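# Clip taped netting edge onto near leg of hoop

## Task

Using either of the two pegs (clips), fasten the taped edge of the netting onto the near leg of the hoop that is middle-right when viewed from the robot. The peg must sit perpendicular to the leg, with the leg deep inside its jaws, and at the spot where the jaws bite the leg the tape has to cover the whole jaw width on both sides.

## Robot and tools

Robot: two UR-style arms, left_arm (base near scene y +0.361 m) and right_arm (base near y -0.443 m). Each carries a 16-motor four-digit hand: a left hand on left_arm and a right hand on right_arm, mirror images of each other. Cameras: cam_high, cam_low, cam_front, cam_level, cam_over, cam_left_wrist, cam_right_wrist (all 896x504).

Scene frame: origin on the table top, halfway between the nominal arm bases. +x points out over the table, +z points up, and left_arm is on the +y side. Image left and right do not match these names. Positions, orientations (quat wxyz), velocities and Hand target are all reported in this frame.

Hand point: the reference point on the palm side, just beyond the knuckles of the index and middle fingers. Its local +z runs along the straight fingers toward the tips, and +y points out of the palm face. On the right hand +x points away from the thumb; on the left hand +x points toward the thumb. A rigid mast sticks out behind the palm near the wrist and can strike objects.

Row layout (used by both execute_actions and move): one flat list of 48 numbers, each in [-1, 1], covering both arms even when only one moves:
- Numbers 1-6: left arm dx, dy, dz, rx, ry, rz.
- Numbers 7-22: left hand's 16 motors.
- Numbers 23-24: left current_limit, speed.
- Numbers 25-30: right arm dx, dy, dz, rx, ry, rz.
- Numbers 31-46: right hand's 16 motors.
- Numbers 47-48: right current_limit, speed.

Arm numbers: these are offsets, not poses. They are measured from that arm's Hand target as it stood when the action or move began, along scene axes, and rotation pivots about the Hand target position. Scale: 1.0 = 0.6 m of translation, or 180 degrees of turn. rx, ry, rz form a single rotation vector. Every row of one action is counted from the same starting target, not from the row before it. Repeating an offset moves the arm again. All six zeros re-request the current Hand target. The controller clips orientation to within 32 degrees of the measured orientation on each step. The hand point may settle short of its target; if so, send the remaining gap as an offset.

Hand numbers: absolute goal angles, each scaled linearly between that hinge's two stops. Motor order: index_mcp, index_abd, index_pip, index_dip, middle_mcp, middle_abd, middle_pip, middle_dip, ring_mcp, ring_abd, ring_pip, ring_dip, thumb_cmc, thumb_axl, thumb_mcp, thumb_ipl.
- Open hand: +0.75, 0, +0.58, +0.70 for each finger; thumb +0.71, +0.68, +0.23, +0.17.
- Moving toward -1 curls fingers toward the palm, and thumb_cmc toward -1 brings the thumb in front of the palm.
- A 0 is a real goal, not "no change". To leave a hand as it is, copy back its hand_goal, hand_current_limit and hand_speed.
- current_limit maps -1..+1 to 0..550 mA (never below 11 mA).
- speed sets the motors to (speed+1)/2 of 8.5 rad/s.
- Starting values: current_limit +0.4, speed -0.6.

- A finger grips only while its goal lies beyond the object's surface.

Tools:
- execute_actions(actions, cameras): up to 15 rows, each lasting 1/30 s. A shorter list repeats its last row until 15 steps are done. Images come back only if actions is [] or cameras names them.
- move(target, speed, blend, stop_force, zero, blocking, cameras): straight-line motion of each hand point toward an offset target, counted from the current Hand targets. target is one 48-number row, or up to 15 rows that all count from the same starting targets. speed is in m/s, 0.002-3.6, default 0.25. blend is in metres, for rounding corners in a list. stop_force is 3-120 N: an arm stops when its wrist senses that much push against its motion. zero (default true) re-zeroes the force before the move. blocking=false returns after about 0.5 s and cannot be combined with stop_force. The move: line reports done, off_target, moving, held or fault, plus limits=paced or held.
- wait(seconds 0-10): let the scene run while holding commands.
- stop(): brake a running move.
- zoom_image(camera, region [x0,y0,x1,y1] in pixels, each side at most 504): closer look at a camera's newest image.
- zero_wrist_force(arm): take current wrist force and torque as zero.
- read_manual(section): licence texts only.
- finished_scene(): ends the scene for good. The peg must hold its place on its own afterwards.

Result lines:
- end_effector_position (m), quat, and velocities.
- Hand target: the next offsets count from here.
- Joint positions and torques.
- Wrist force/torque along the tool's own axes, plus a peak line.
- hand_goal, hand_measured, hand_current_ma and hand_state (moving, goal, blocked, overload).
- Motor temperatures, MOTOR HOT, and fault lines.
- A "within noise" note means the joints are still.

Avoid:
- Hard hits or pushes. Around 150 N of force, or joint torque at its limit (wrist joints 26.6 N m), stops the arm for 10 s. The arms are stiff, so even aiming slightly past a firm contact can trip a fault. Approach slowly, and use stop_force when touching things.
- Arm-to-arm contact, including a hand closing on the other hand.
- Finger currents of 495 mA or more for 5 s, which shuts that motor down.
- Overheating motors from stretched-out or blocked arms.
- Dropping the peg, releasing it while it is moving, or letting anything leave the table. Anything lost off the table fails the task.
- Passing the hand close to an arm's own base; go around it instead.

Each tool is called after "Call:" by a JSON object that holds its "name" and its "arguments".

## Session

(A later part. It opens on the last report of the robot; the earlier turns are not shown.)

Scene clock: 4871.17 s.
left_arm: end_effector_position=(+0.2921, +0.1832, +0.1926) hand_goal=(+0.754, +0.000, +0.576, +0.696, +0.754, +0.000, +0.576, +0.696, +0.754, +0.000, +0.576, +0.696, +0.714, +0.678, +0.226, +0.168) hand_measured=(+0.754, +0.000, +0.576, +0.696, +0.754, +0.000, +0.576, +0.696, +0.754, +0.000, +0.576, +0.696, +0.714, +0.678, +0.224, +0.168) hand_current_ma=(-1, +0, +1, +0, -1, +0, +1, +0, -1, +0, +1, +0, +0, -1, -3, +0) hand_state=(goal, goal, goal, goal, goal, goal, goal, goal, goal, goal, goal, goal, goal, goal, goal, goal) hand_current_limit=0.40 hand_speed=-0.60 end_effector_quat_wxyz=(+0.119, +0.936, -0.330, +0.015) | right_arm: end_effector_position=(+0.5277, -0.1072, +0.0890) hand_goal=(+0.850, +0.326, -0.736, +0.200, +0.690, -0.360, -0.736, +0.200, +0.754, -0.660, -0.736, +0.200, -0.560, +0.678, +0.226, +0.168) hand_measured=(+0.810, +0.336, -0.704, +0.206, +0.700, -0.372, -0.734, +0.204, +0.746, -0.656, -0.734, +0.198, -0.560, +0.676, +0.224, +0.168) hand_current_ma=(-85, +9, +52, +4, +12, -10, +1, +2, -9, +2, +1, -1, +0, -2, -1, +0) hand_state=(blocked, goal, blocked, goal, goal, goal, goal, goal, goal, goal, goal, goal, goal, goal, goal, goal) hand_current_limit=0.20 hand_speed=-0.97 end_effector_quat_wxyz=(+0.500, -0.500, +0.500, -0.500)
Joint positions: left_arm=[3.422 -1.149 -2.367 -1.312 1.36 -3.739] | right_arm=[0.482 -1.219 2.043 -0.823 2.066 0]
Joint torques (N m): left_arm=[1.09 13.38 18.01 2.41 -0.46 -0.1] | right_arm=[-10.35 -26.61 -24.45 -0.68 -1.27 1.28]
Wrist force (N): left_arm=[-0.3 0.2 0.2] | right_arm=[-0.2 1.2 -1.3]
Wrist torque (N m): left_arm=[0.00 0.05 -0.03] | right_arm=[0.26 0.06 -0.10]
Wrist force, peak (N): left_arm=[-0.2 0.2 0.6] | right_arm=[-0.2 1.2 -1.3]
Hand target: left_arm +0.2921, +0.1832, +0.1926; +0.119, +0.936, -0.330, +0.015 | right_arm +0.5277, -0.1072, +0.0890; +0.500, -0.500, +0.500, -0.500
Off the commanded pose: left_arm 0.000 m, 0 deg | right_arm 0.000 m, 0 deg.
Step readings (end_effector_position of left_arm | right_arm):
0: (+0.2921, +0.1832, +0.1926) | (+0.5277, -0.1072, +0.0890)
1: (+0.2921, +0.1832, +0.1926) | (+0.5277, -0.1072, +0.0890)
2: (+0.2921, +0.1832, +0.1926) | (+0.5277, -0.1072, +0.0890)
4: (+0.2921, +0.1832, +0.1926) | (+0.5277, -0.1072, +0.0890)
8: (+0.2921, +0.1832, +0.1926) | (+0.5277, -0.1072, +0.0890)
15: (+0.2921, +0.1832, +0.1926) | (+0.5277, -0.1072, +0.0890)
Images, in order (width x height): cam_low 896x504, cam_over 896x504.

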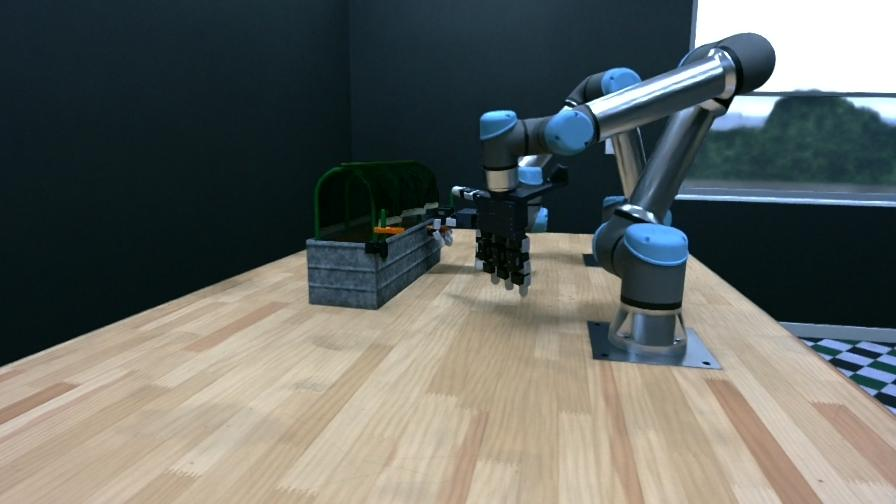

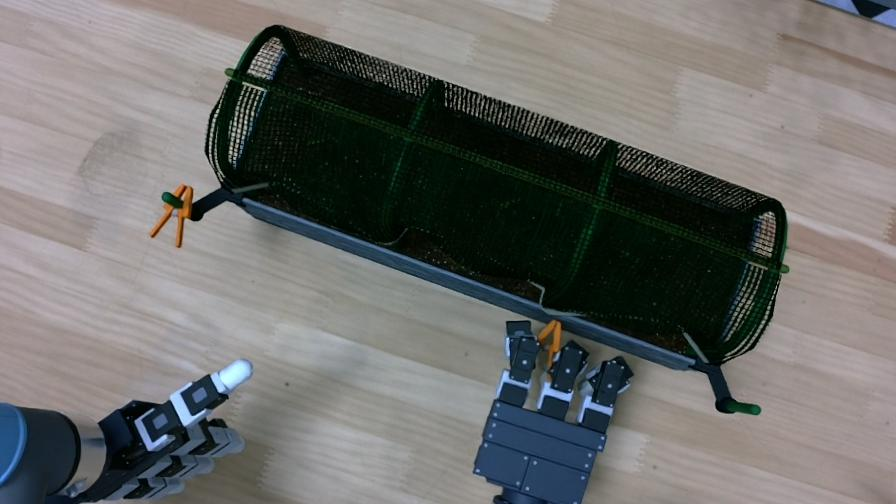

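Call:
{"name": "execute_actions", "arguments": {"actions": [[[0,0,0,0,0,0,0.754,0,0.576,0.696,0.754,0,0.576,0.696,0.754,0,0.576,0.696,0.714,0.678,0.226,0.168,0.4,-0.6,0,0,0,0,0,0,0.78,0.325,-0.737,0.2,0.74,-0.36,-0.737,0.2,0.754,-0.66,-0.737,0.2,-0.56,0.678,0.226,0.168,0.2,-0.97]]]}}

Call:
{"name": "execute_actions", "arguments": {"actions": [[[0,0,0,0,0,0,0.754,0,0.576,0.696,0.754,0,0.576,0.696,0.754,0,0.576,0.696,0.714,0.678,0.226,0.168,0.4,-0.6,0,0,0,0,0,0,0.75,0.31,-0.737,0.2,0.765,-0.34,-0.737,0.2,0.754,-0.66,-0.737,0.2,-0.56,0.678,0.226,0.168,0.2,-0.97]]], "cameras": ["cam_over", "cam_low"]}}

Call:
{"name": "zoom_image", "arguments": {"camera": "cam_over", "region": [480, 290, 580, 390]}}

Call:
{"name": "zoom_image", "arguments": {"camera": "cam_low", "region": [410, 205, 470, 245]}}

Scene clock: 4891.13 s.
left_arm: end_effector_position=(+0.2921, +0.1832, +0.1926) hand_goal=(+0.754, +0.000, +0.576, +0.696, +0.754, +0.000, +0.576, +0.696, +0.754, +0.000, +0.576, +0.696, +0.714, +0.678, +0.226, +0.168) hand_measured=(+0.754, +0.000, +0.576, +0.696, +0.754, +0.000, +0.576, +0.696, +0.754, +0.000, +0.576, +0.696, +0.714, +0.678, +0.224, +0.168) hand_current_ma=(-1, +0, +1, +0, -1, +0, +1, +0, -1, +0, +1, +0, +0, -1, -3, +0) hand_state=(goal, goal, goal, goal, goal, goal, goal, goal, goal, goal, goal, goal, goal, goal, goal, goal) hand_current_limit=0.40 hand_speed=-0.60 end_effector_quat_wxyz=(+0.119, +0.936, -0.330, +0.015) | right_arm: end_effector_position=(+0.5277, -0.1072, +0.0890) hand_goal=(+0.780, +0.326, -0.736, +0.200, +0.740, -0.360, -0.736, +0.200, +0.754, -0.660, -0.736, +0.200, -0.560, +0.678, +0.226, +0.168) hand_measured=(+0.770, +0.336, -0.714, +0.202, +0.732, -0.372, -0.734, +0.204, +0.746, -0.656, -0.734, +0.198, -0.560, +0.676, +0.224, +0.168) hand_current_ma=(-10, +9, +30, +1, -9, -10, +1, +2, -9, +2, +1, -1, +0, -2, -1, +0) hand_state=(goal, goal, blocked, goal, goal, goal, goal, goal, goal, goal, goal, goal, goal, goal, goal, goal) hand_current_limit=0.20 hand_speed=-0.97 end_effector_quat_wxyz=(+0.500, -0.500, +0.500, -0.500)
Joint positions: left_arm=[3.422 -1.149 -2.367 -1.312 1.36 -3.739] | right_arm=[0.482 -1.219 2.043 -0.823 2.066 0]
Joint torques (N m): left_arm=[1.01 13.03 17.4 2.4 -0.54 -0.1] | right_arm=[-10.78 -26.8 -25.38 -0.5 -1.17 1.64]
Wrist force (N): left_arm=[-0.2 0.3 0.3] | right_arm=[-0.4 0.7 -1.0]
Wrist torque (N m): left_arm=[0.01 0.04 -0.02] | right_arm=[0.18 0.07 -0.12]
Wrist force, peak (N): left_arm=[-0.3 0.3 0.5] | right_arm=[-0.1 1.0 -1.6]
Hand target: left_arm +0.2921, +0.1832, +0.1926; +0.119, +0.936, -0.330, +0.015 | right_arm +0.5277, -0.1072, +0.0890; +0.500, -0.500, +0.500, -0.500
Off the commanded pose: left_arm 0.000 m, 0 deg | right_arm 0.000 m, 0 deg.
Step readings (end_effector_position of left_arm | right_arm):
0: (+0.2921, +0.1832, +0.1926) | (+0.5277, -0.1072, +0.0890)
1: (+0.2921, +0.1832, +0.1926) | (+0.5277, -0.1072, +0.0890)
2: (+0.2921, +0.1832, +0.1926) | (+0.5277, -0.1072, +0.0890)
4: (+0.2921, +0.1832, +0.1926) | (+0.5277, -0.1072, +0.0890)
8: (+0.2921, +0.1832, +0.1926) | (+0.5277, -0.1072, +0.0890)
15: (+0.2921, +0.1832, +0.1926) | (+0.5277, -0.1072, +0.0890)

Scene clock: 4891.83 s.
left_arm: end_effector_position=(+0.2921, +0.1832, +0.1926) hand_goal=(+0.754, +0.000, +0.576, +0.696, +0.754, +0.000, +0.576, +0.696, +0.754, +0.000, +0.576, +0.696, +0.714, +0.678, +0.226, +0.168) hand_measured=(+0.754, +0.000, +0.576, +0.696, +0.754, +0.000, +0.576, +0.696, +0.754, +0.000, +0.576, +0.696, +0.714, +0.678, +0.224, +0.168) hand_current_ma=(-1, +0, +1, +0, -1, +0, +1, +0, -1, +0, +1, +0, +0, -1, -3, +0) hand_state=(goal, goal, goal, goal, goal, goal, goal, goal, goal, goal, goal, goal, goal, goal, goal, goal) hand_current_limit=0.40 hand_speed=-0.60 end_effector_quat_wxyz=(+0.119, +0.936, -0.330, +0.015) | right_arm: end_effector_position=(+0.5277, -0.1072, +0.0890) hand_goal=(+0.750, +0.310, -0.736, +0.200, +0.766, -0.340, -0.736, +0.200, +0.754, -0.660, -0.736, +0.200, -0.560, +0.678, +0.226, +0.168) hand_measured=(+0.742, +0.326, -0.722, +0.202, +0.752, -0.350, -0.734, +0.204, +0.746, -0.656, -0.734, +0.198, -0.560, +0.676, +0.224, +0.168) hand_current_ma=(-9, +15, +15, +1, -18, -9, +1, +2, -9, +2, +1, -1, +0, -2, -1, +0) hand_state=(goal, goal, goal, goal, goal, goal, goal, goal, goal, goal, goal, goal, goal, goal, goal, goal) hand_current_limit=0.20 hand_speed=-0.97 end_effector_quat_wxyz=(+0.500, -0.500, +0.500, -0.500)
Joint positions: left_arm=[3.422 -1.149 -2.367 -1.312 1.36 -3.739] | right_arm=[0.482 -1.219 2.043 -0.823 2.066 0]
Joint torques (N m): left_arm=[0.6 13.18 18 2.37 -0.59 -0.15] | right_arm=[-9.83 -25.86 -25.26 -0.41 -0.97 1.65]
Wrist force (N): left_arm=[-0.1 0.3 0.2] | right_arm=[-0.2 0.9 -1.1]
Wrist torque (N m): left_arm=[0.01 0.02 -0.01] | right_arm=[0.20 0.04 -0.10]
Wrist force, peak (N): left_arm=[-0.1 0.4 0.6] | right_arm=[-0.2 1.4 -1.2]
Hand target: left_arm +0.2921, +0.1832, +0.1926; +0.119, +0.936, -0.330, +0.015 | right_arm +0.5277, -0.1072, +0.0890; +0.500, -0.500, +0.500, -0.500
Off the commanded pose: left_arm 0.000 m, 0 deg | right_arm 0.000 m, 0 deg.
Step readings (end_effector_position of left_arm | right_arm):
0: (+0.2921, +0.1832, +0.1926) | (+0.5277, -0.1072, +0.0890)
1: (+0.2921, +0.1832, +0.1926) | (+0.5277, -0.1072, +0.0890)
2: (+0.2921, +0.1832, +0.1926) | (+0.5277, -0.1072, +0.0890)
4: (+0.2921, +0.1832, +0.1926) | (+0.5277, -0.1072, +0.0890)
8: (+0.2921, +0.1832, +0.1926) | (+0.5277, -0.1072, +0.0890)
15: (+0.2921, +0.1832, +0.1926) | (+0.5277, -0.1072, +0.0890)
Images, in order (width x height): cam_low 896x504, cam_over 896x504.

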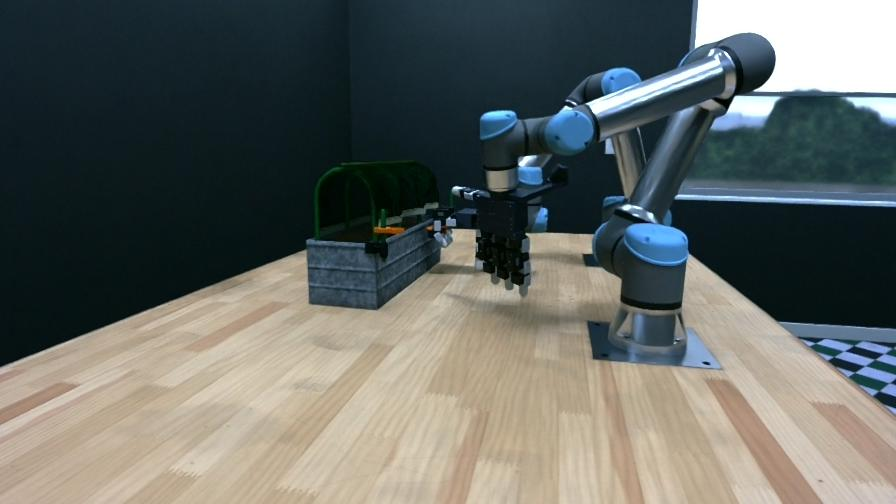

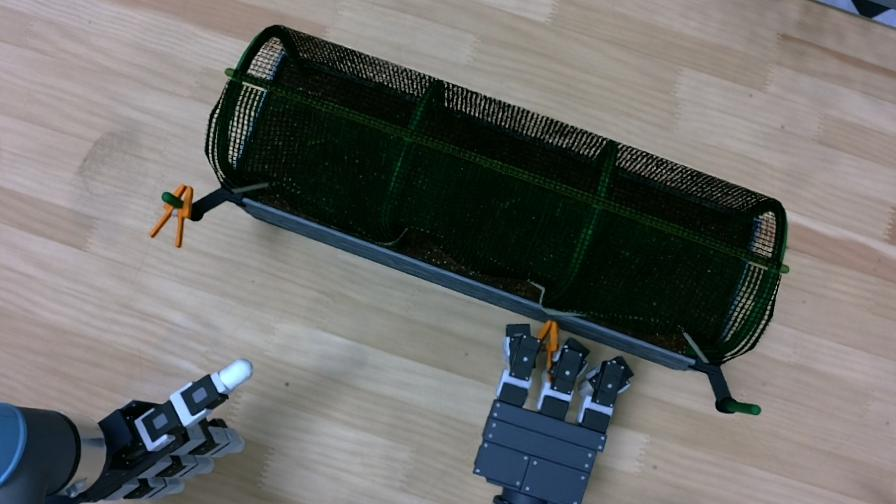

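Scaled by 5.040.

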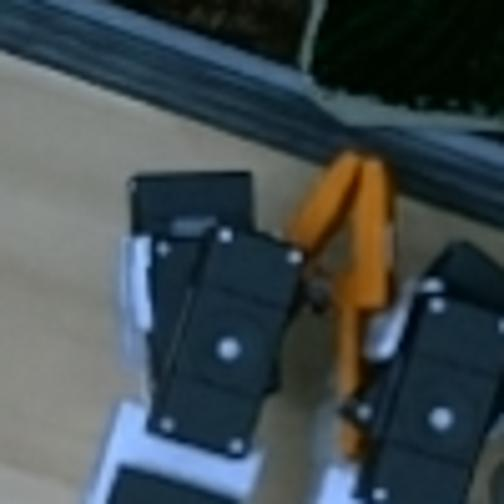

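Scaled by 8.400.

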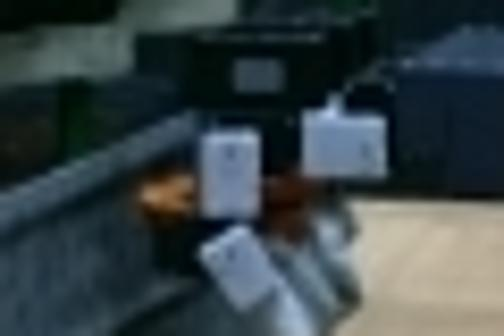

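Call:
{"name": "execute_actions", "arguments": {"actions": [[[0,0,0,0,0,0,0.754,0,0.576,0.696,0.754,0,0.576,0.696,0.754,0,0.576,0.696,0.714,0.678,0.226,0.168,0.4,-0.6,0,0,0,0,0,0,0.82,0.31,-0.737,0.2,0.70,-0.34,-0.737,0.2,0.754,-0.66,-0.737,0.2,-0.56,0.678,0.226,0.168,0.2,-0.97]],[[0,0,0,0,0,0,0.754,0,0.576,0.696,0.754,0,0.576,0.696,0.754,0,0.576,0.696,0.714,0.678,0.226,0.168,0.4,-0.6,0,0,0,0,0,0,0.82,0.31,-0.737,0.2,0.70,-0.34,-0.737,0.2,0.754,-0.66,-0.737,0.2,-0.56,0.678,0.226,0.168,0.2,-0.97]]], "cameras": ["cam_over", "cam_low", "cam_front", "cam_level"]}}

Call:
{"name": "zoom_image", "arguments": {"camera": "cam_over", "region": [500, 310, 570, 380]}}

Call:
{"name": "zoom_image", "arguments": {"camera": "cam_low", "region": [410, 205, 470, 245]}}

Call:
{"name": "zoom_image", "arguments": {"camera": "cam_front", "region": [480, 290, 560, 350]}}

Call:
{"name": "zoom_image", "arguments": {"camera": "cam_level", "region": [500, 300, 620, 420]}}

Scene clock: 4928.57 s.
left_arm: end_effector_position=(+0.2921, +0.1832, +0.1926) hand_goal=(+0.754, +0.000, +0.576, +0.696, +0.754, +0.000, +0.576, +0.696, +0.754, +0.000, +0.576, +0.696, +0.714, +0.678, +0.226, +0.168) hand_measured=(+0.754, +0.000, +0.576, +0.696, +0.754, +0.000, +0.576, +0.696, +0.754, +0.000, +0.576, +0.696, +0.714, +0.678, +0.224, +0.168) hand_current_ma=(-1, +0, +1, +0, -1, +0, +1, +0, -1, +0, +1, +0, +0, -1, -3, +0) hand_state=(goal, goal, goal, goal, goal, goal, goal, goal, goal, goal, goal, goal, goal, goal, goal, goal) hand_current_limit=0.40 hand_speed=-0.60 end_effector_quat_wxyz=(+0.119, +0.936, -0.330, +0.015) | right_arm: end_effector_position=(+0.5277, -0.1072, +0.0890) hand_goal=(+0.820, +0.310, -0.736, +0.200, +0.700, -0.340, -0.736, +0.200, +0.754, -0.660, -0.736, +0.200, -0.560, +0.678, +0.226, +0.168) hand_measured=(+0.772, +0.326, -0.722, +0.202, +0.718, -0.354, -0.732, +0.204, +0.746, -0.656, -0.734, +0.198, -0.560, +0.676, +0.224, +0.168) hand_current_ma=(-104, +15, +15, +1, +25, -15, +2, +2, -9, +2, +1, -1, +0, -2, -1, +0) hand_state=(blocked, goal, goal, goal, goal, goal, goal, goal, goal, goal, goal, goal, goal, goal, goal, goal) hand_current_limit=0.20 hand_speed=-0.97 end_effector_quat_wxyz=(+0.500, -0.500, +0.500, -0.500)
Joint positions: left_arm=[3.422 -1.149 -2.367 -1.312 1.36 -3.739] | right_arm=[0.482 -1.219 2.043 -0.823 2.066 0]
Joint torques (N m): left_arm=[1.64 12.75 17.92 2.4 -0.56 -0.25] | right_arm=[-8.4 -26.6 -23.93 -0.84 -1.23 1.71]
Wrist force (N): left_arm=[-0.1 0.2 0.3] | right_arm=[-0.3 1.0 -0.9]
Wrist torque (N m): left_arm=[0.01 0.01 -0.01] | right_arm=[0.21 0.06 -0.11]
Wrist force, peak (N): left_arm=[-0.1 0.2 0.6] | right_arm=[-0.2 1.2 -1.4]
Hand target: left_arm +0.2921, +0.1832, +0.1926; +0.119, +0.936, -0.330, +0.015 | right_arm +0.5277, -0.1072, +0.0890; +0.500, -0.500, +0.500, -0.500
Off the commanded pose: left_arm 0.000 m, 0 deg | right_arm 0.000 m, 0 deg.
Step readings (end_effector_position of left_arm | right_arm):
0: (+0.2921, +0.1832, +0.1926) | (+0.5277, -0.1072, +0.0890)
1: (+0.2921, +0.1832, +0.1926) | (+0.5277, -0.1072, +0.0890)
2: (+0.2921, +0.1832, +0.1926) | (+0.5277, -0.1072, +0.0890)
4: (+0.2921, +0.1832, +0.1926) | (+0.5277, -0.1072, +0.0890)
8: (+0.2921, +0.1832, +0.1926) | (+0.5277, -0.1072, +0.0890)
15: (+0.2921, +0.1832, +0.1926) | (+0.5277, -0.1072, +0.0890)
16: (+0.2921, +0.1832, +0.1926) | (+0.5277, -0.1072, +0.0890)
17: (+0.2921, +0.1832, +0.1926) | (+0.5277, -0.1072, +0.0890)
19: (+0.2921, +0.1832, +0.1926) | (+0.5277, -0.1072, +0.0890)
23: (+0.2921, +0.1832, +0.1926) | (+0.5277, -0.1072, +0.0890)
30: (+0.2921, +0.1832, +0.1926) | (+0.5277, -0.1072, +0.0890)
Images, in order (width x height): cam_low 896x504, cam_front 896x504, cam_level 896x504, cam_over 896x504.

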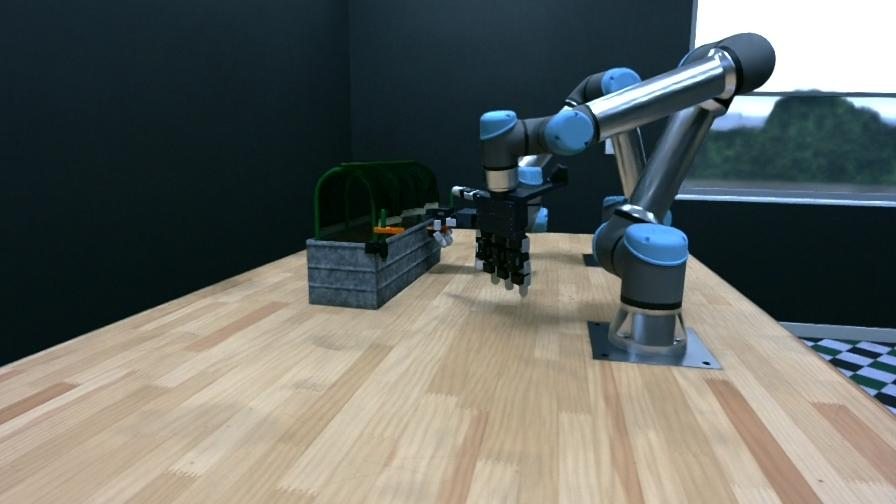

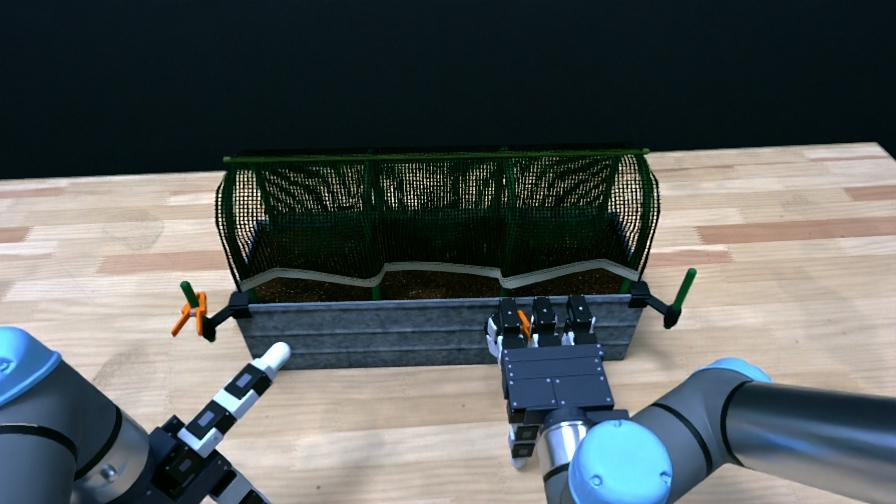

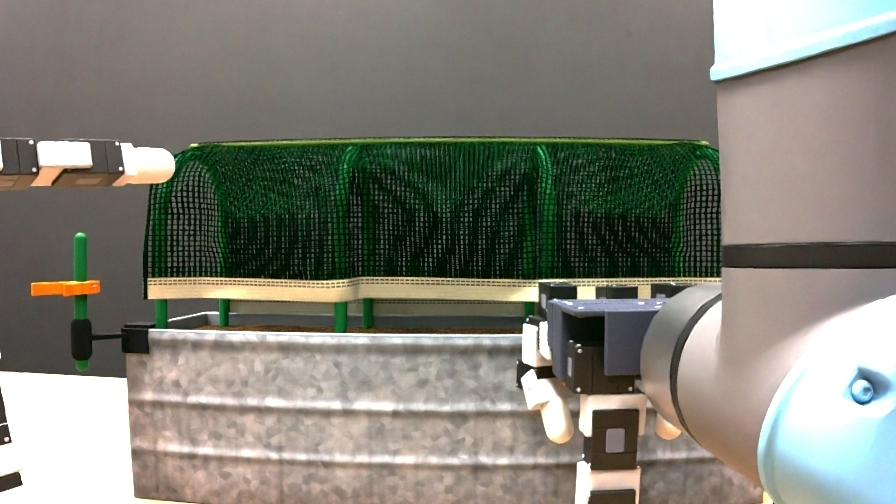

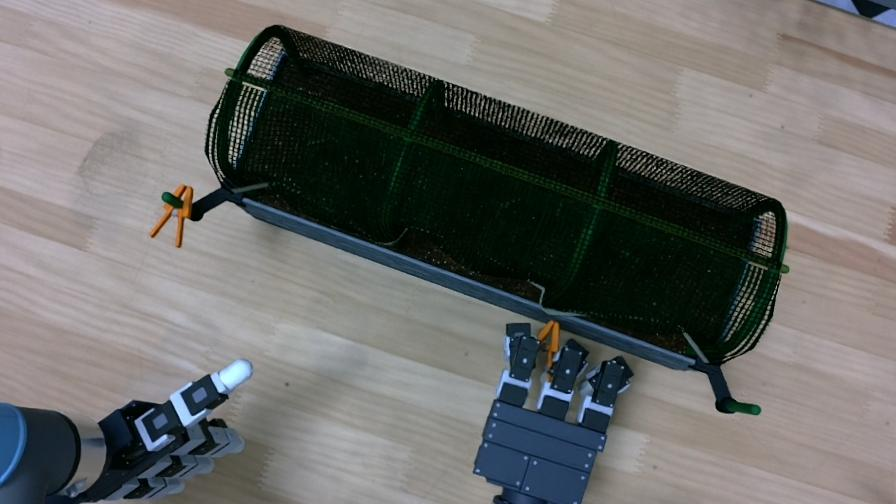

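Scaled by 7.200.

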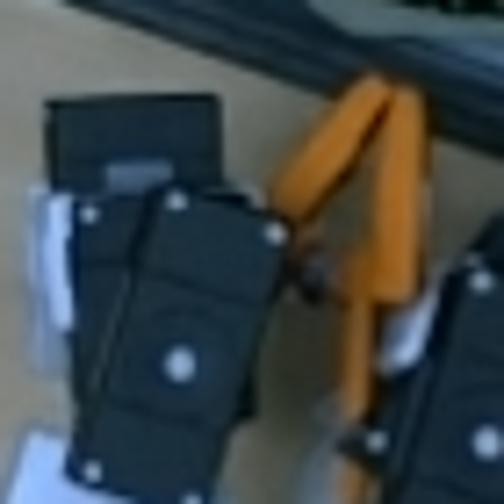

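Scaled by 8.400.

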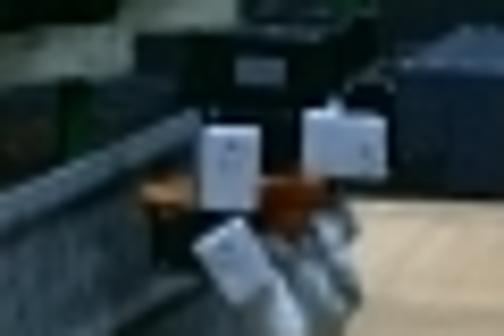

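Scaled by 6.300.

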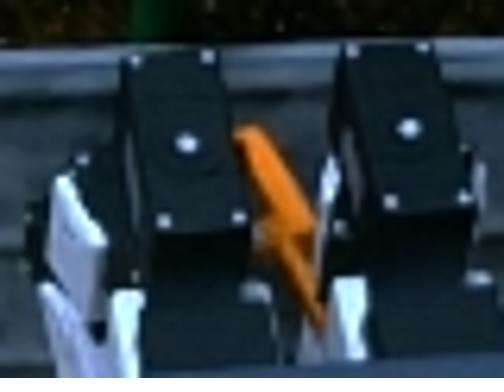

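Scaled by 4.200.

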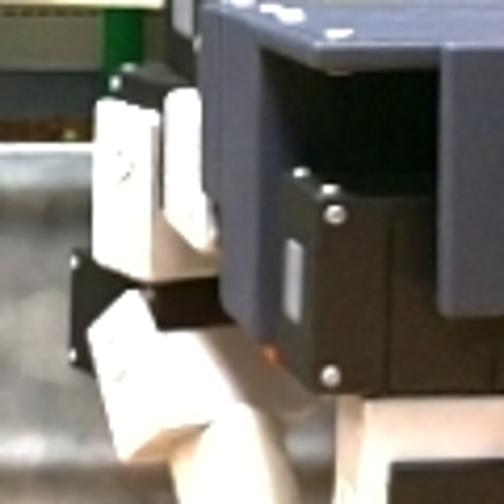

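Call:
{"name": "execute_actions", "arguments": {"actions": [[[0,0,0,0,0,0,0.754,0,0.576,0.696,0.754,0,0.576,0.696,0.754,0,0.576,0.696,0.714,0.678,0.226,0.168,0.4,-0.6,0,0,0,0,0,0,0.78,0.25,-0.737,0.2,0.72,-0.28,-0.737,0.2,0.754,-0.66,-0.737,0.2,-0.56,0.678,0.226,0.168,0.4,-0.96]],[[0,0,0,0,0,0,0.754,0,0.576,0.696,0.754,0,0.576,0.696,0.754,0,0.576,0.696,0.714,0.678,0.226,0.168,0.4,-0.6,0,0,0,0,0,0,0.78,0.20,-0.737,0.2,0.72,-0.22,-0.737,0.2,0.754,-0.66,-0.737,0.2,-0.56,0.678,0.226,0.168,0.4,-0.96]]], "cameras": ["cam_over", "cam_low"]}}

Call:
{"name": "zoom_image", "arguments": {"camera": "cam_over", "region": [500, 310, 570, 380]}}

Call:
{"name": "zoom_image", "arguments": {"camera": "cam_low", "region": [410, 205, 470, 245]}}

Scene clock: 4992.43 s.
left_arm: end_effector_position=(+0.2921, +0.1832, +0.1926) hand_goal=(+0.754, +0.000, +0.576, +0.696, +0.754, +0.000, +0.576, +0.696, +0.754, +0.000, +0.576, +0.696, +0.714, +0.678, +0.226, +0.168) hand_measured=(+0.754, +0.000, +0.576, +0.696, +0.754, +0.000, +0.576, +0.696, +0.754, +0.000, +0.576, +0.696, +0.714, +0.678, +0.224, +0.168) hand_current_ma=(-1, +0, +1, +0, -1, +0, +1, +0, -1, +0, +1, +0, +0, -1, -3, +0) hand_state=(goal, goal, goal, goal, goal, goal, goal, goal, goal, goal, goal, goal, goal, goal, goal, goal) hand_current_limit=0.40 hand_speed=-0.60 end_effector_quat_wxyz=(+0.119, +0.936, -0.330, +0.015) | right_arm: end_effector_position=(+0.5277, -0.1072, +0.0890) hand_goal=(+0.780, +0.200, -0.736, +0.200, +0.720, -0.220, -0.736, +0.200, +0.754, -0.660, -0.736, +0.200, -0.560, +0.678, +0.226, +0.168) hand_measured=(+0.748, +0.272, -0.718, +0.202, +0.740, -0.288, -0.732, +0.204, +0.746, -0.656, -0.734, +0.198, -0.560, +0.676, +0.224, +0.168) hand_current_ma=(-60, +142, +23, +1, +30, -136, +4, +2, -9, +2, +1, -1, +0, -2, -1, +0) hand_state=(blocked, blocked, goal, goal, blocked, blocked, goal, goal, goal, goal, goal, goal, goal, goal, goal, goal) hand_current_limit=0.40 hand_speed=-0.96 end_effector_quat_wxyz=(+0.500, -0.500, +0.500, -0.500)
Joint positions: left_arm=[3.422 -1.149 -2.367 -1.312 1.36 -3.739] | right_arm=[0.482 -1.219 2.043 -0.823 2.066 0]
Joint torques (N m): left_arm=[1.28 13.38 18.52 2.25 -0.6 -0.13] | right_arm=[-9.05 -28.54 -24.99 -0.68 -1.14 1.39]
Wrist force (N): left_arm=[-0.1 0.2 0.4] | right_arm=[-0.2 0.6 -1.4]
Wrist torque (N m): left_arm=[-0.01 0.02 0.00] | right_arm=[0.20 0.06 -0.12]
Wrist force, peak (N): left_arm=[0.0 0.3 0.6] | right_arm=[-0.3 1.1 -1.7]
Hand target: left_arm +0.2921, +0.1832, +0.1926; +0.119, +0.936, -0.330, +0.015 | right_arm +0.5277, -0.1072, +0.0890; +0.500, -0.500, +0.500, -0.500
Off the commanded pose: left_arm 0.000 m, 0 deg | right_arm 0.000 m, 0 deg.
Step readings (end_effector_position of left_arm | right_arm):
0: (+0.2921, +0.1832, +0.1926) | (+0.5277, -0.1072, +0.0890)
1: (+0.2921, +0.1832, +0.1926) | (+0.5277, -0.1072, +0.0890)
2: (+0.2921, +0.1832, +0.1926) | (+0.5277, -0.1072, +0.0890)
4: (+0.2921, +0.1832, +0.1926) | (+0.5277, -0.1072, +0.0890)
8: (+0.2921, +0.1832, +0.1926) | (+0.5277, -0.1072, +0.0890)
15: (+0.2921, +0.1832, +0.1926) | (+0.5277, -0.1072, +0.0890)
16: (+0.2921, +0.1832, +0.1926) | (+0.5277, -0.1072, +0.0890)
17: (+0.2921, +0.1832, +0.1926) | (+0.5277, -0.1072, +0.0890)
19: (+0.2921, +0.1832, +0.1926) | (+0.5277, -0.1072, +0.0890)
23: (+0.2921, +0.1832, +0.1926) | (+0.5277, -0.1072, +0.0890)
30: (+0.2921, +0.1832, +0.1926) | (+0.5277, -0.1072, +0.0890)
Images, in order (width x height): cam_low 896x504, cam_over 896x504.

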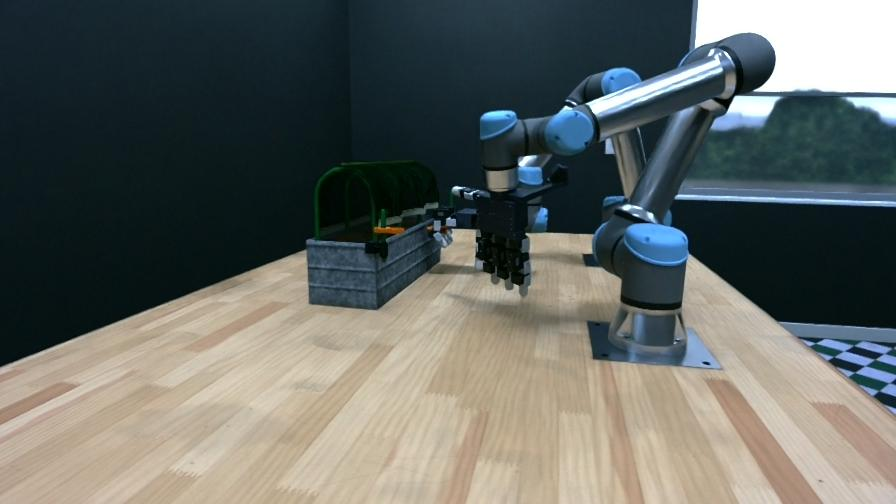

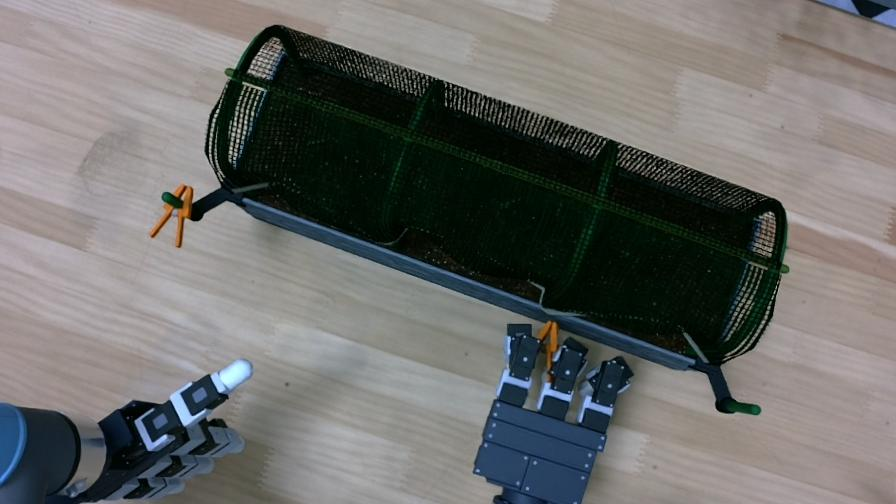

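Scaled by 7.200.

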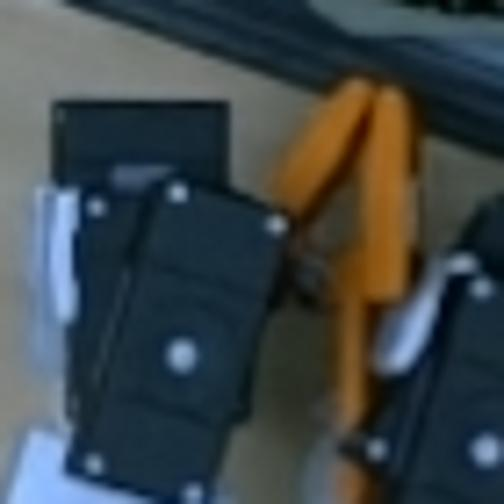

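Scaled by 8.400.

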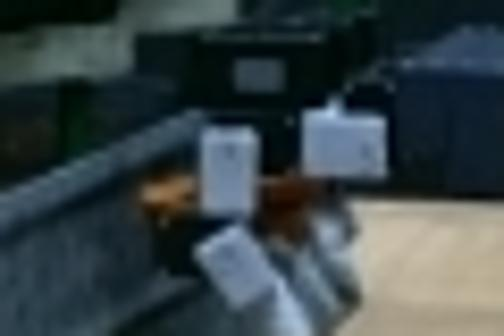

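Call:
{"name": "zoom_image", "arguments": {"camera": "cam_over", "region": [400, 220, 560, 320]}}

Call:
{"name": "zoom_image", "arguments": {"camera": "cam_low", "region": [300, 190, 450, 310]}}

Scaled by 3.150.

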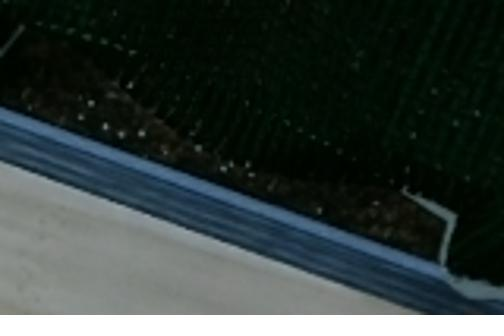

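Scaled by 3.360.

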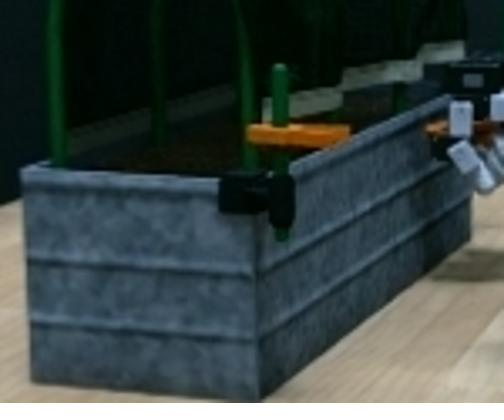

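Call:
{"name": "move", "arguments": {"target": [[0,0,0,0,0,0,0.754,0,0.576,0.696,0.754,0,0.576,0.696,0.754,0,0.576,0.696,0.714,0.678,0.226,0.168,0.4,-0.6, -0.15,-0.05,0.08,0,0,0,0.78,0.20,-0.737,0.2,0.72,-0.22,-0.737,0.2,0.754,-0.66,-0.737,0.2,-0.56,0.678,0.226,0.168,0.4,-0.96],[0,0,0,0,0,0,0.754,0,0.576,0.696,0.754,0,0.576,0.696,0.754,0,0.576,0.696,0.714,0.678,0.226,0.168,0.4,-0.6, -0.15,-0.54,0.18,0,0,0,0.78,0.20,-0.737,0.2,0.72,-0.22,-0.737,0.2,0.754,-0.66,-0.737,0.2,-0.56,0.678,0.226,0.168,0.4,-0.96]], "speed": 0.1, "blend": [0.03, 0], "cameras": ["all"]}}

Scene clock: 5448.07 s.
left_arm: end_effector_position=(+0.2921, +0.1832, +0.1926) hand_goal=(+0.754, +0.000, +0.576, +0.696, +0.754, +0.000, +0.576, +0.696, +0.754, +0.000, +0.576, +0.696, +0.714, +0.678, +0.226, +0.168) hand_measured=(+0.754, +0.000, +0.576, +0.696, +0.754, +0.000, +0.576, +0.696, +0.754, +0.000, +0.576, +0.696, +0.714, +0.678, +0.224, +0.168) hand_current_ma=(-1, +0, +1, +0, -1, +0, +1, +0, -1, +0, +1, +0, +0, -1, -3, +0) hand_state=(goal, goal, goal, goal, goal, goal, goal, goal, goal, goal, goal, goal, goal, goal, goal, goal) hand_current_limit=0.40 hand_speed=-0.60 end_effector_quat_wxyz=(+0.119, +0.936, -0.330, +0.015) | right_arm: end_effector_position=(+0.4377, -0.4312, +0.1971) hand_goal=(+0.780, +0.200, -0.736, +0.200, +0.720, -0.220, -0.736, +0.200, +0.754, -0.660, -0.736, +0.200, -0.560, +0.678, +0.226, +0.168) hand_measured=(+0.748, +0.272, -0.718, +0.202, +0.740, -0.288, -0.730, +0.204, +0.746, -0.656, -0.734, +0.198, -0.560, +0.676, +0.224, +0.168) hand_current_ma=(-60, +142, +23, +1, +31, -135, +4, +2, -9, +2, +1, -1, +0, -2, -1, +0) hand_state=(blocked, blocked, goal, goal, blocked, blocked, goal, goal, goal, goal, goal, goal, goal, goal, goal, goal) hand_current_limit=0.40 hand_speed=-0.96 end_effector_quat_wxyz=(+0.500, -0.500, +0.500, -0.500)
Joint positions: left_arm=[3.422 -1.149 -2.367 -1.312 1.36 -3.739] | right_arm=[-0.75 -2.051 2.465 -0.413 0.834 -0.001]
Joint torques (N m): left_arm=[1.47 14.15 18.17 2.37 -0.62 -0.14] | right_arm=[-10.93 6.39 -12.6 -3.26 -1.01 1.5]
Wrist force (N): left_arm=[-0.1 0.3 0.4] | right_arm=[-0.1 1.4 -1.2]
Wrist torque (N m): left_arm=[0.01 0.02 -0.01] | right_arm=[0.26 0.02 0.01]
Wrist force, peak (N): left_arm=[-0.3 0.1 0.6] | right_arm=[-0.2 1.6 -1.1]
Hand target: left_arm +0.2921, +0.1832, +0.1926; +0.119, +0.936, -0.330, +0.015 | right_arm +0.4377, -0.4312, +0.1970; +0.500, -0.500, +0.500, -0.500
Off the commanded pose: left_arm 0.000 m, 0 deg | right_arm 0.000 m, 0 deg.
move: done

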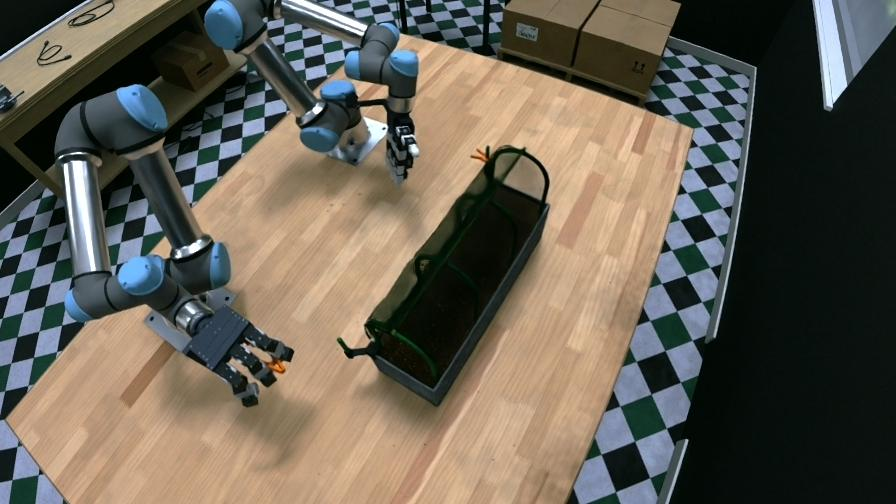

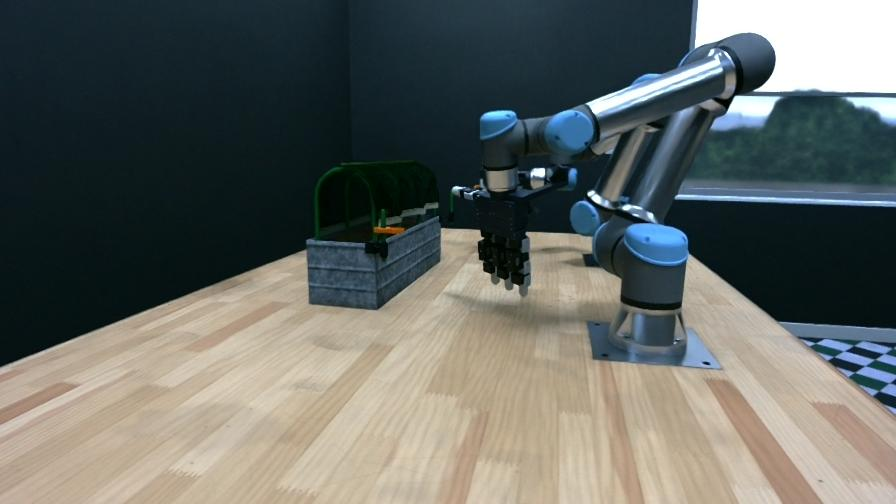

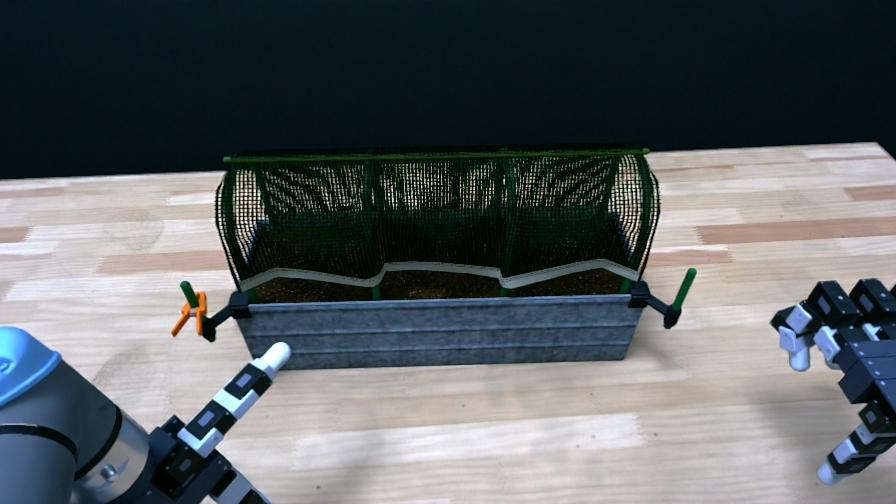

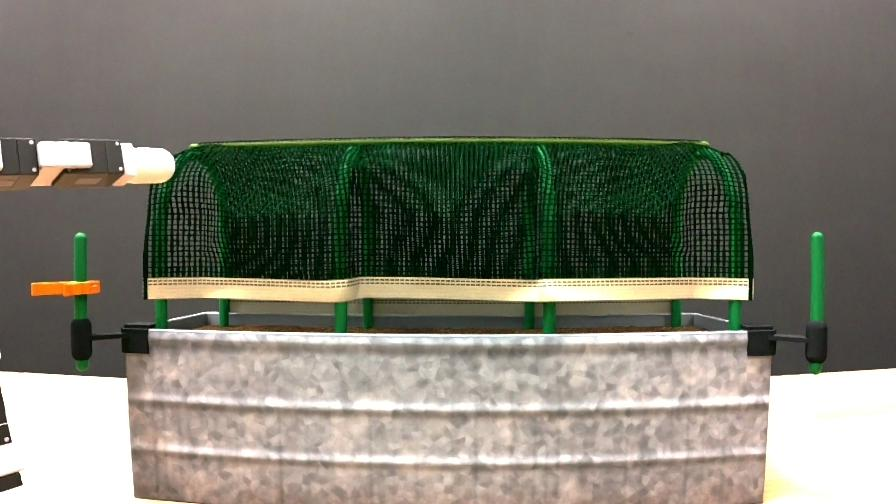

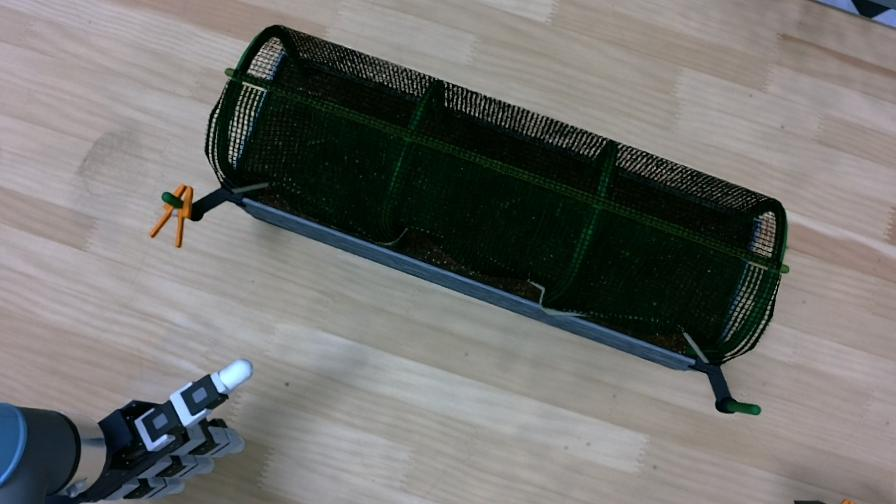

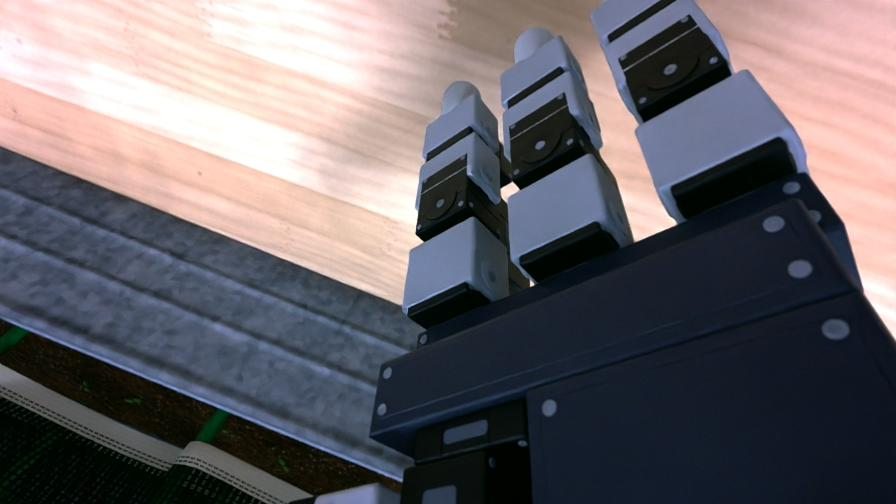

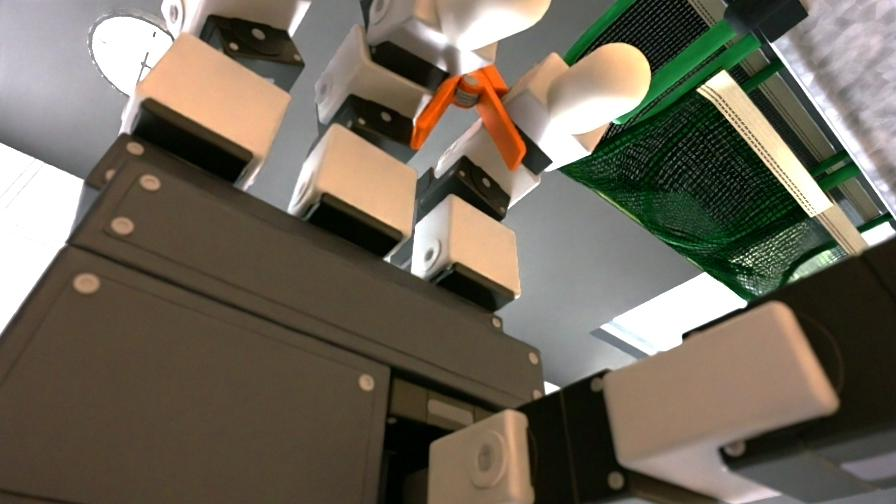

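Call:
{"name": "execute_actions", "arguments": {"actions": [], "cameras": ["cam_over", "cam_level", "cam_low"]}}

Scene clock: 5546.50 s.
left_arm: end_effector_position=(+0.2921, +0.1832, +0.1926) hand_goal=(+0.754, +0.000, +0.576, +0.696, +0.754, +0.000, +0.576, +0.696, +0.754, +0.000, +0.576, +0.696, +0.714, +0.678, +0.226, +0.168) hand_measured=(+0.754, +0.000, +0.576, +0.696, +0.754, +0.000, +0.576, +0.696, +0.754, +0.000, +0.576, +0.696, +0.714, +0.678, +0.224, +0.168) hand_current_ma=(-1, +0, +1, +0, -1, +0, +1, +0, -1, +0, +1, +0, +0, -1, -3, +0) hand_state=(goal, goal, goal, goal, goal, goal, goal, goal, goal, goal, goal, goal, goal, goal, goal, goal) hand_current_limit=0.40 hand_speed=-0.60 end_effector_quat_wxyz=(+0.119, +0.936, -0.330, +0.015) | right_arm: end_effector_position=(+0.4377, -0.4312, +0.1970) hand_goal=(+0.780, +0.200, -0.736, +0.200, +0.720, -0.220, -0.736, +0.200, +0.754, -0.660, -0.736, +0.200, -0.560, +0.678, +0.226, +0.168) hand_measured=(+0.748, +0.272, -0.718, +0.202, +0.740, -0.288, -0.730, +0.204, +0.746, -0.656, -0.734, +0.198, -0.560, +0.676, +0.224, +0.168) hand_current_ma=(-60, +142, +23, +1, +31, -135, +4, +2, -9, +2, +1, -1, +0, -2, -1, +0) hand_state=(blocked, blocked, goal, goal, blocked, blocked, goal, goal, goal, goal, goal, goal, goal, goal, goal, goal) hand_current_limit=0.40 hand_speed=-0.96 end_effector_quat_wxyz=(+0.500, -0.500, +0.500, -0.500)
Joint positions: left_arm=[3.422 -1.149 -2.367 -1.312 1.36 -3.739] | right_arm=[-0.75 -2.051 2.465 -0.413 0.833 -0.001]
Joint velocities: within noise
Joint torques (N m): left_arm=[1.57 13.24 17.68 2.33 -0.55 -0.21] | right_arm=[-10.6 10.87 -12.36 -2.95 -1.12 1.49]
Motor temperatures (°C): left_arm=[25 26 30 34 36 35] | right_arm=[27 30 28 36 36 29]
Wrist force (N): left_arm=[-0.1 0.1 0.5] | right_arm=[-0.2 1.4 -0.9]
Wrist torque (N m): left_arm=[-0.03 0.02 -0.01] | right_arm=[0.23 0.04 0.01]
Wrist force, peak (N): left_arm=[-0.1 0.3 0.6] | right_arm=[0.1 1.6 -1.4]
Hand target: left_arm +0.2921, +0.1832, +0.1926; +0.119, +0.936, -0.330, +0.015 | right_arm +0.4377, -0.4312, +0.1970; +0.500, -0.500, +0.500, -0.500
Off the commanded pose: left_arm 0.000 m, 0 deg | right_arm 0.000 m, 0 deg.
Images, in order (width x height): cam_low 896x504, cam_level 896x504, cam_over 896x504.

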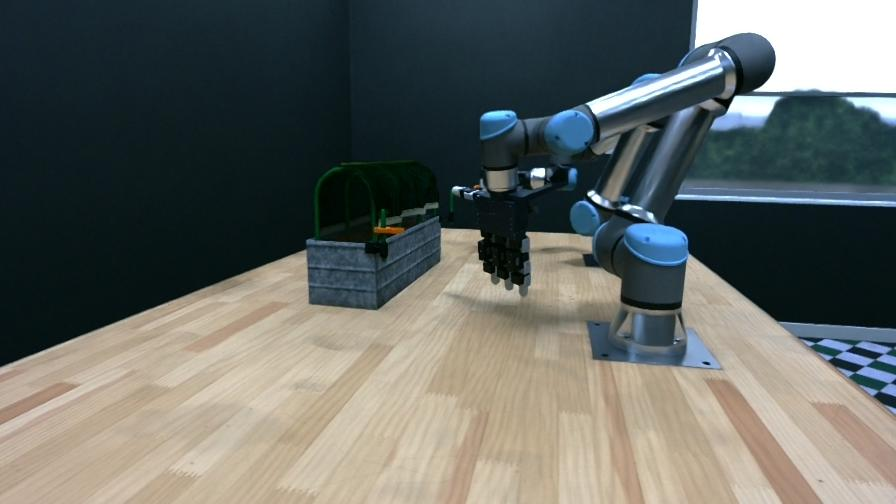

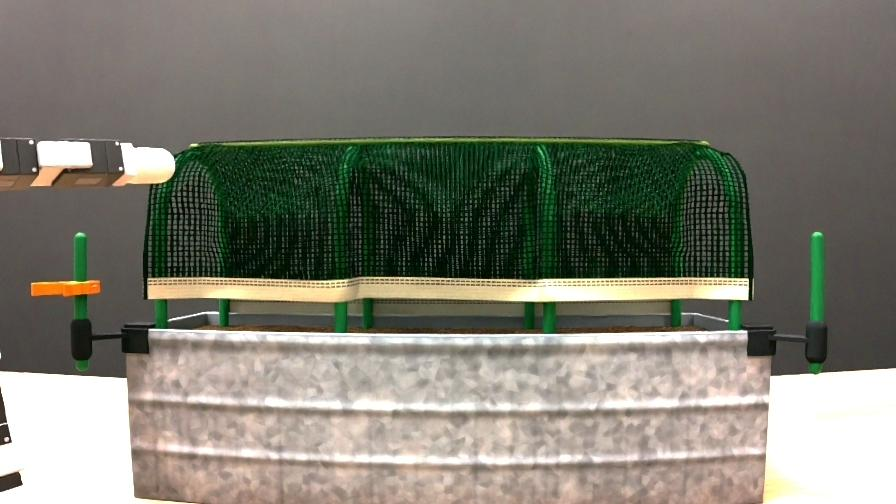

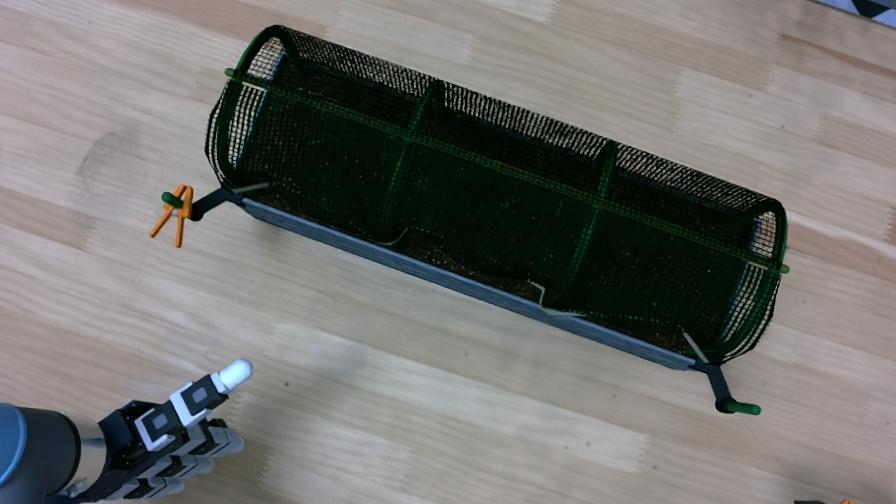

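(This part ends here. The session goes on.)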